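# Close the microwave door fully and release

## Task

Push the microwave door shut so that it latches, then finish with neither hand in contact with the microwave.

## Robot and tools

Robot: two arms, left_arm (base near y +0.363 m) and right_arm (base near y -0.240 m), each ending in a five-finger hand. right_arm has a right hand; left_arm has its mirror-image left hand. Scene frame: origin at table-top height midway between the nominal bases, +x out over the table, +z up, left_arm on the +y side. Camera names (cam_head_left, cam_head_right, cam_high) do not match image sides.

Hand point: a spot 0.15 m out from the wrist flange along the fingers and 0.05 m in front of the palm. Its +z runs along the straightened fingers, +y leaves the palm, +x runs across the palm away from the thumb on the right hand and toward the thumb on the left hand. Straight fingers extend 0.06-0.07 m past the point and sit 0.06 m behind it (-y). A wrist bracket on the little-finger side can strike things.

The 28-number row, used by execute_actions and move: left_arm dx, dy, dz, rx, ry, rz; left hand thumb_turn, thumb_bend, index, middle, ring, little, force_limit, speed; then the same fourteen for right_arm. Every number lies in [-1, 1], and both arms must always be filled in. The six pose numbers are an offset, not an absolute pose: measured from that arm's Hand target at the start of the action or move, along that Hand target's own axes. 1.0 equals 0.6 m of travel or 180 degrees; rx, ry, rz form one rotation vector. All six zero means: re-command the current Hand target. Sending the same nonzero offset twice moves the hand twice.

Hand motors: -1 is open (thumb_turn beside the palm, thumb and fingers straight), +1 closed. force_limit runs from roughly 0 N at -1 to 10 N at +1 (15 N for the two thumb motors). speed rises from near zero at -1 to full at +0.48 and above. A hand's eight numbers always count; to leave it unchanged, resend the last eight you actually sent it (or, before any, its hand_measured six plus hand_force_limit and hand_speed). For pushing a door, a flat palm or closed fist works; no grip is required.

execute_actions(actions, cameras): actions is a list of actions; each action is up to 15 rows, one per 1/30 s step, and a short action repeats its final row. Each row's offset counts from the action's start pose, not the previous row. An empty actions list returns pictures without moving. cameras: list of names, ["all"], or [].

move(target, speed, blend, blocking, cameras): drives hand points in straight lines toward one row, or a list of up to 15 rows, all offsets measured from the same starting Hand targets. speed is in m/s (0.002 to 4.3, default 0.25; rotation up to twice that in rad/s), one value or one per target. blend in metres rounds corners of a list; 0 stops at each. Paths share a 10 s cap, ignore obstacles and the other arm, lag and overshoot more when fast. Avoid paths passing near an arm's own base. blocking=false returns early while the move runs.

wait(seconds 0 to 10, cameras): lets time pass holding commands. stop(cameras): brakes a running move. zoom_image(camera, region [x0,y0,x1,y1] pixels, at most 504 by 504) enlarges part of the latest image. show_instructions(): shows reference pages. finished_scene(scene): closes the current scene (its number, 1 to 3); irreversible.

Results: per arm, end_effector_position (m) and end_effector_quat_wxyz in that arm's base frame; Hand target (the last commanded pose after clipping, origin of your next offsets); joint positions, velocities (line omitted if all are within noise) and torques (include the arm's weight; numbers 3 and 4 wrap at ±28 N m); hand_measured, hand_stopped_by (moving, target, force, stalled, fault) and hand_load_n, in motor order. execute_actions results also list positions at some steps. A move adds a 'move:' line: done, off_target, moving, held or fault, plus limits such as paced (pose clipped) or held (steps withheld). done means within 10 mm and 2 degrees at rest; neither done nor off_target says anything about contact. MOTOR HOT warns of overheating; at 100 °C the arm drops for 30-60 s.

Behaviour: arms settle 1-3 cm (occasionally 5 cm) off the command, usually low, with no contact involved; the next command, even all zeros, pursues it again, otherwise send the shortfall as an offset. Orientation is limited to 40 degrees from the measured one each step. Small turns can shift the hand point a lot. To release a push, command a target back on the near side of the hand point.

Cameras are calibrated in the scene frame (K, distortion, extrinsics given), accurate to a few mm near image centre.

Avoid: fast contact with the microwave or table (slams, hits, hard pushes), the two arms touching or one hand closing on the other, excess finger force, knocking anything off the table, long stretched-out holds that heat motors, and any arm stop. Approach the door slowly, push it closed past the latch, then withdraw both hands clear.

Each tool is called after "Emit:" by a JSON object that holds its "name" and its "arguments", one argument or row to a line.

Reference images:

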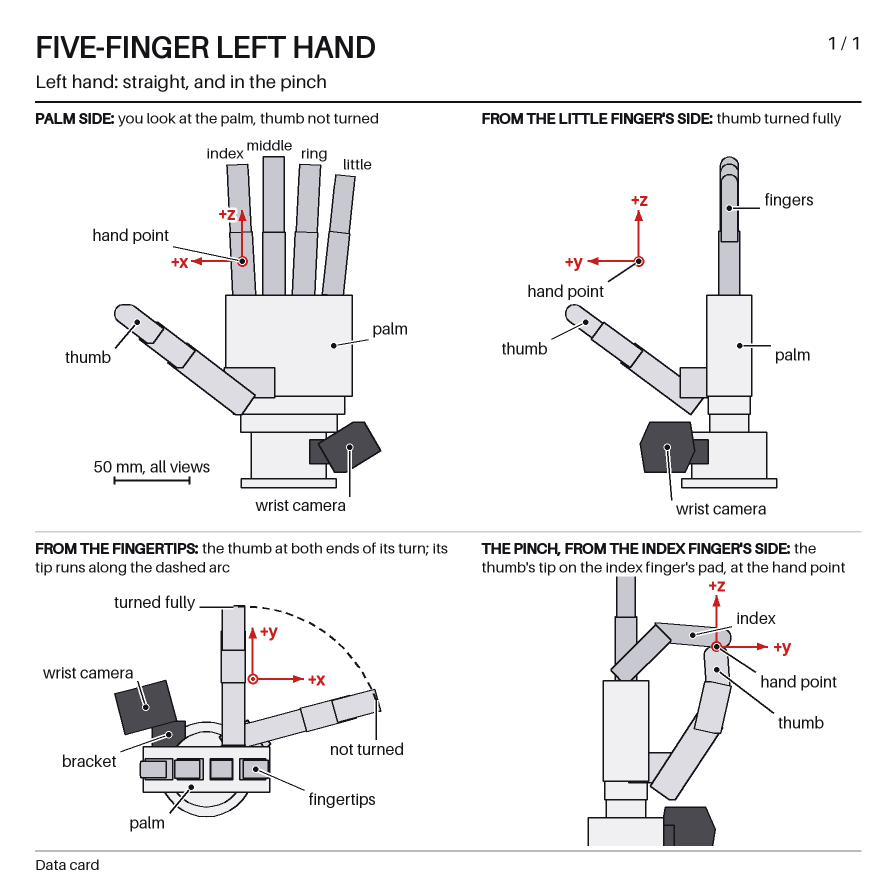

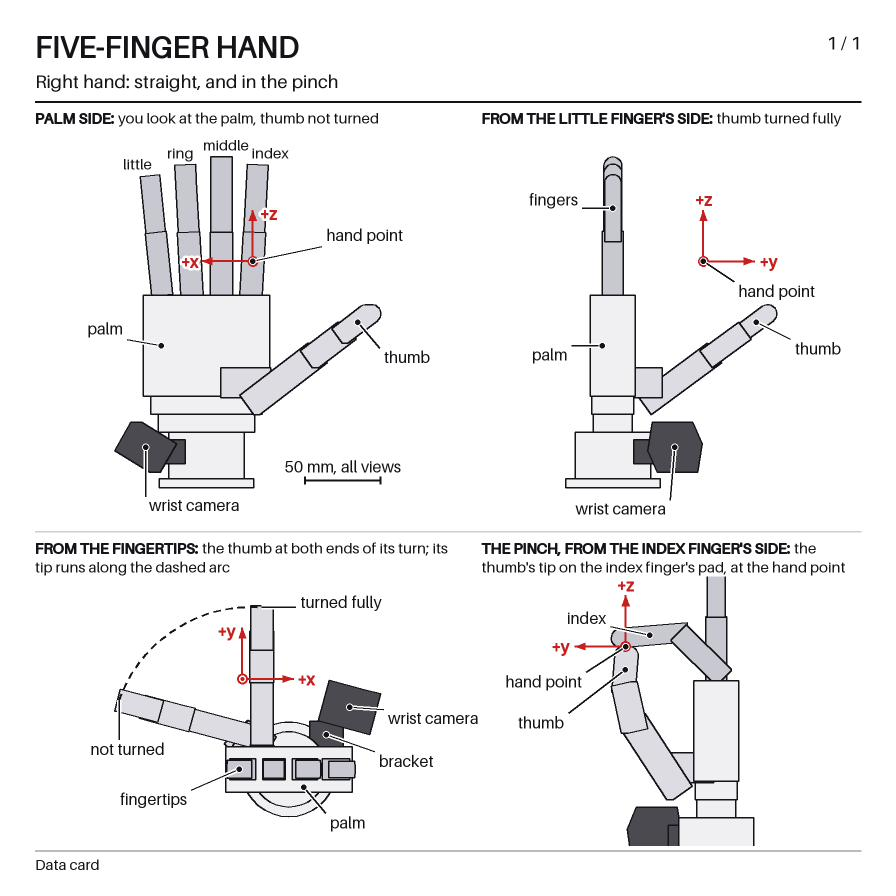

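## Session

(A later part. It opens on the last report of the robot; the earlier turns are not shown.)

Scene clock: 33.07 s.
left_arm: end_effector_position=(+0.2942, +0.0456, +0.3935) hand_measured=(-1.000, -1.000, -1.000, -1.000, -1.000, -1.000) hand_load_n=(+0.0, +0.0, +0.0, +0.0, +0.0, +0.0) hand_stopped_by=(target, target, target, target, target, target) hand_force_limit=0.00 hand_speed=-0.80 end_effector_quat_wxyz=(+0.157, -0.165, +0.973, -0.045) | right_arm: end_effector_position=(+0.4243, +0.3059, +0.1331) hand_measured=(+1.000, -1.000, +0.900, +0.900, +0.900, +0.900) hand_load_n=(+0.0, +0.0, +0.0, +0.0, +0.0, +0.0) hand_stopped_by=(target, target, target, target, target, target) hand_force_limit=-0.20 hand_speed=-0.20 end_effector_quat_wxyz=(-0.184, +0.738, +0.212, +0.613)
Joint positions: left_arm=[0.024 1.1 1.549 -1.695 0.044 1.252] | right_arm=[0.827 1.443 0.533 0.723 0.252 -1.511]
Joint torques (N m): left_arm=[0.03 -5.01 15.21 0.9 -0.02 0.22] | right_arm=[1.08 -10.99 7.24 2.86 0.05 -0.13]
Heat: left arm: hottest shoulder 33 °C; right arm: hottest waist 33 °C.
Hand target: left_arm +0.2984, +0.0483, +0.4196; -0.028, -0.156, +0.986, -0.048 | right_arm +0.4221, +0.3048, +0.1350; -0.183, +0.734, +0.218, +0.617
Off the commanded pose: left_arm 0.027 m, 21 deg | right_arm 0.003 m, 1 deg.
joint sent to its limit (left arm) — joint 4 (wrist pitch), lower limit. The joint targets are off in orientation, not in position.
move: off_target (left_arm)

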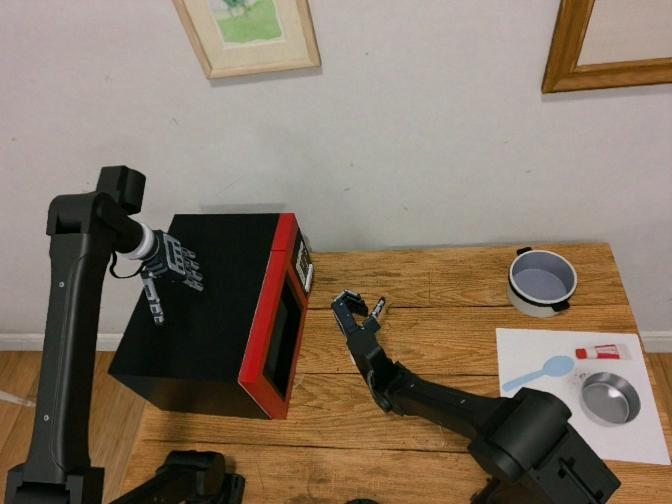

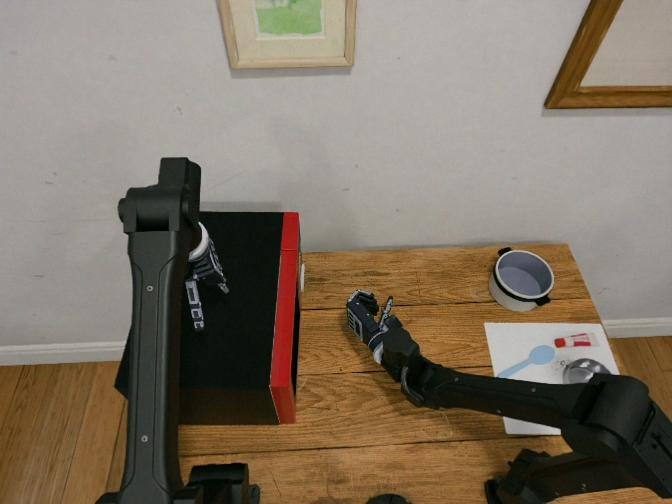

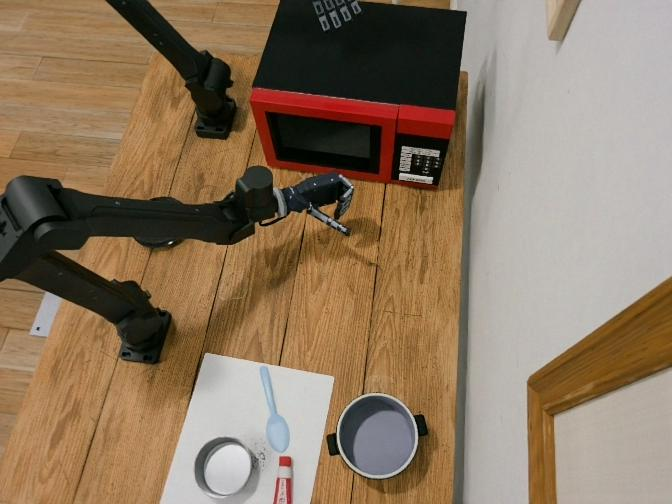

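Emit:
{"name": "zoom_image", "arguments": {
  "camera": "cam_head_right",
  "region": [260, 210, 320, 290]
}}

Emit:
{"name": "zoom_image", "arguments": {
  "camera": "cam_high",
  "region": [360, 90, 480, 200]
}}

Scaled by 6.300 from the camera's 672x504 image, which has a finer 960x720 frame.

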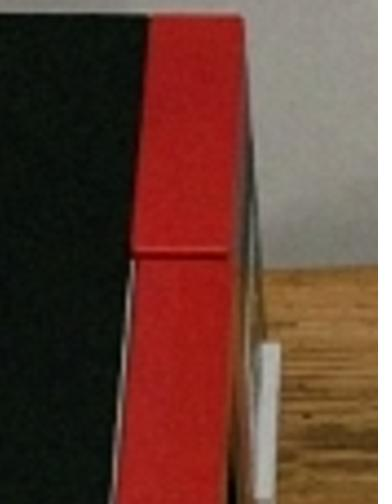

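Scaled by 4.200 from the camera's 672x504 image, which has a finer 960x720 frame.

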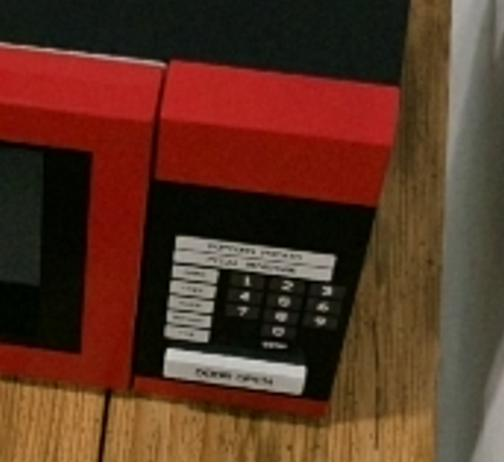

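Emit:
{"name": "finished_scene", "arguments": {
  "scene": 1
}}

The scene is finished: the task was done.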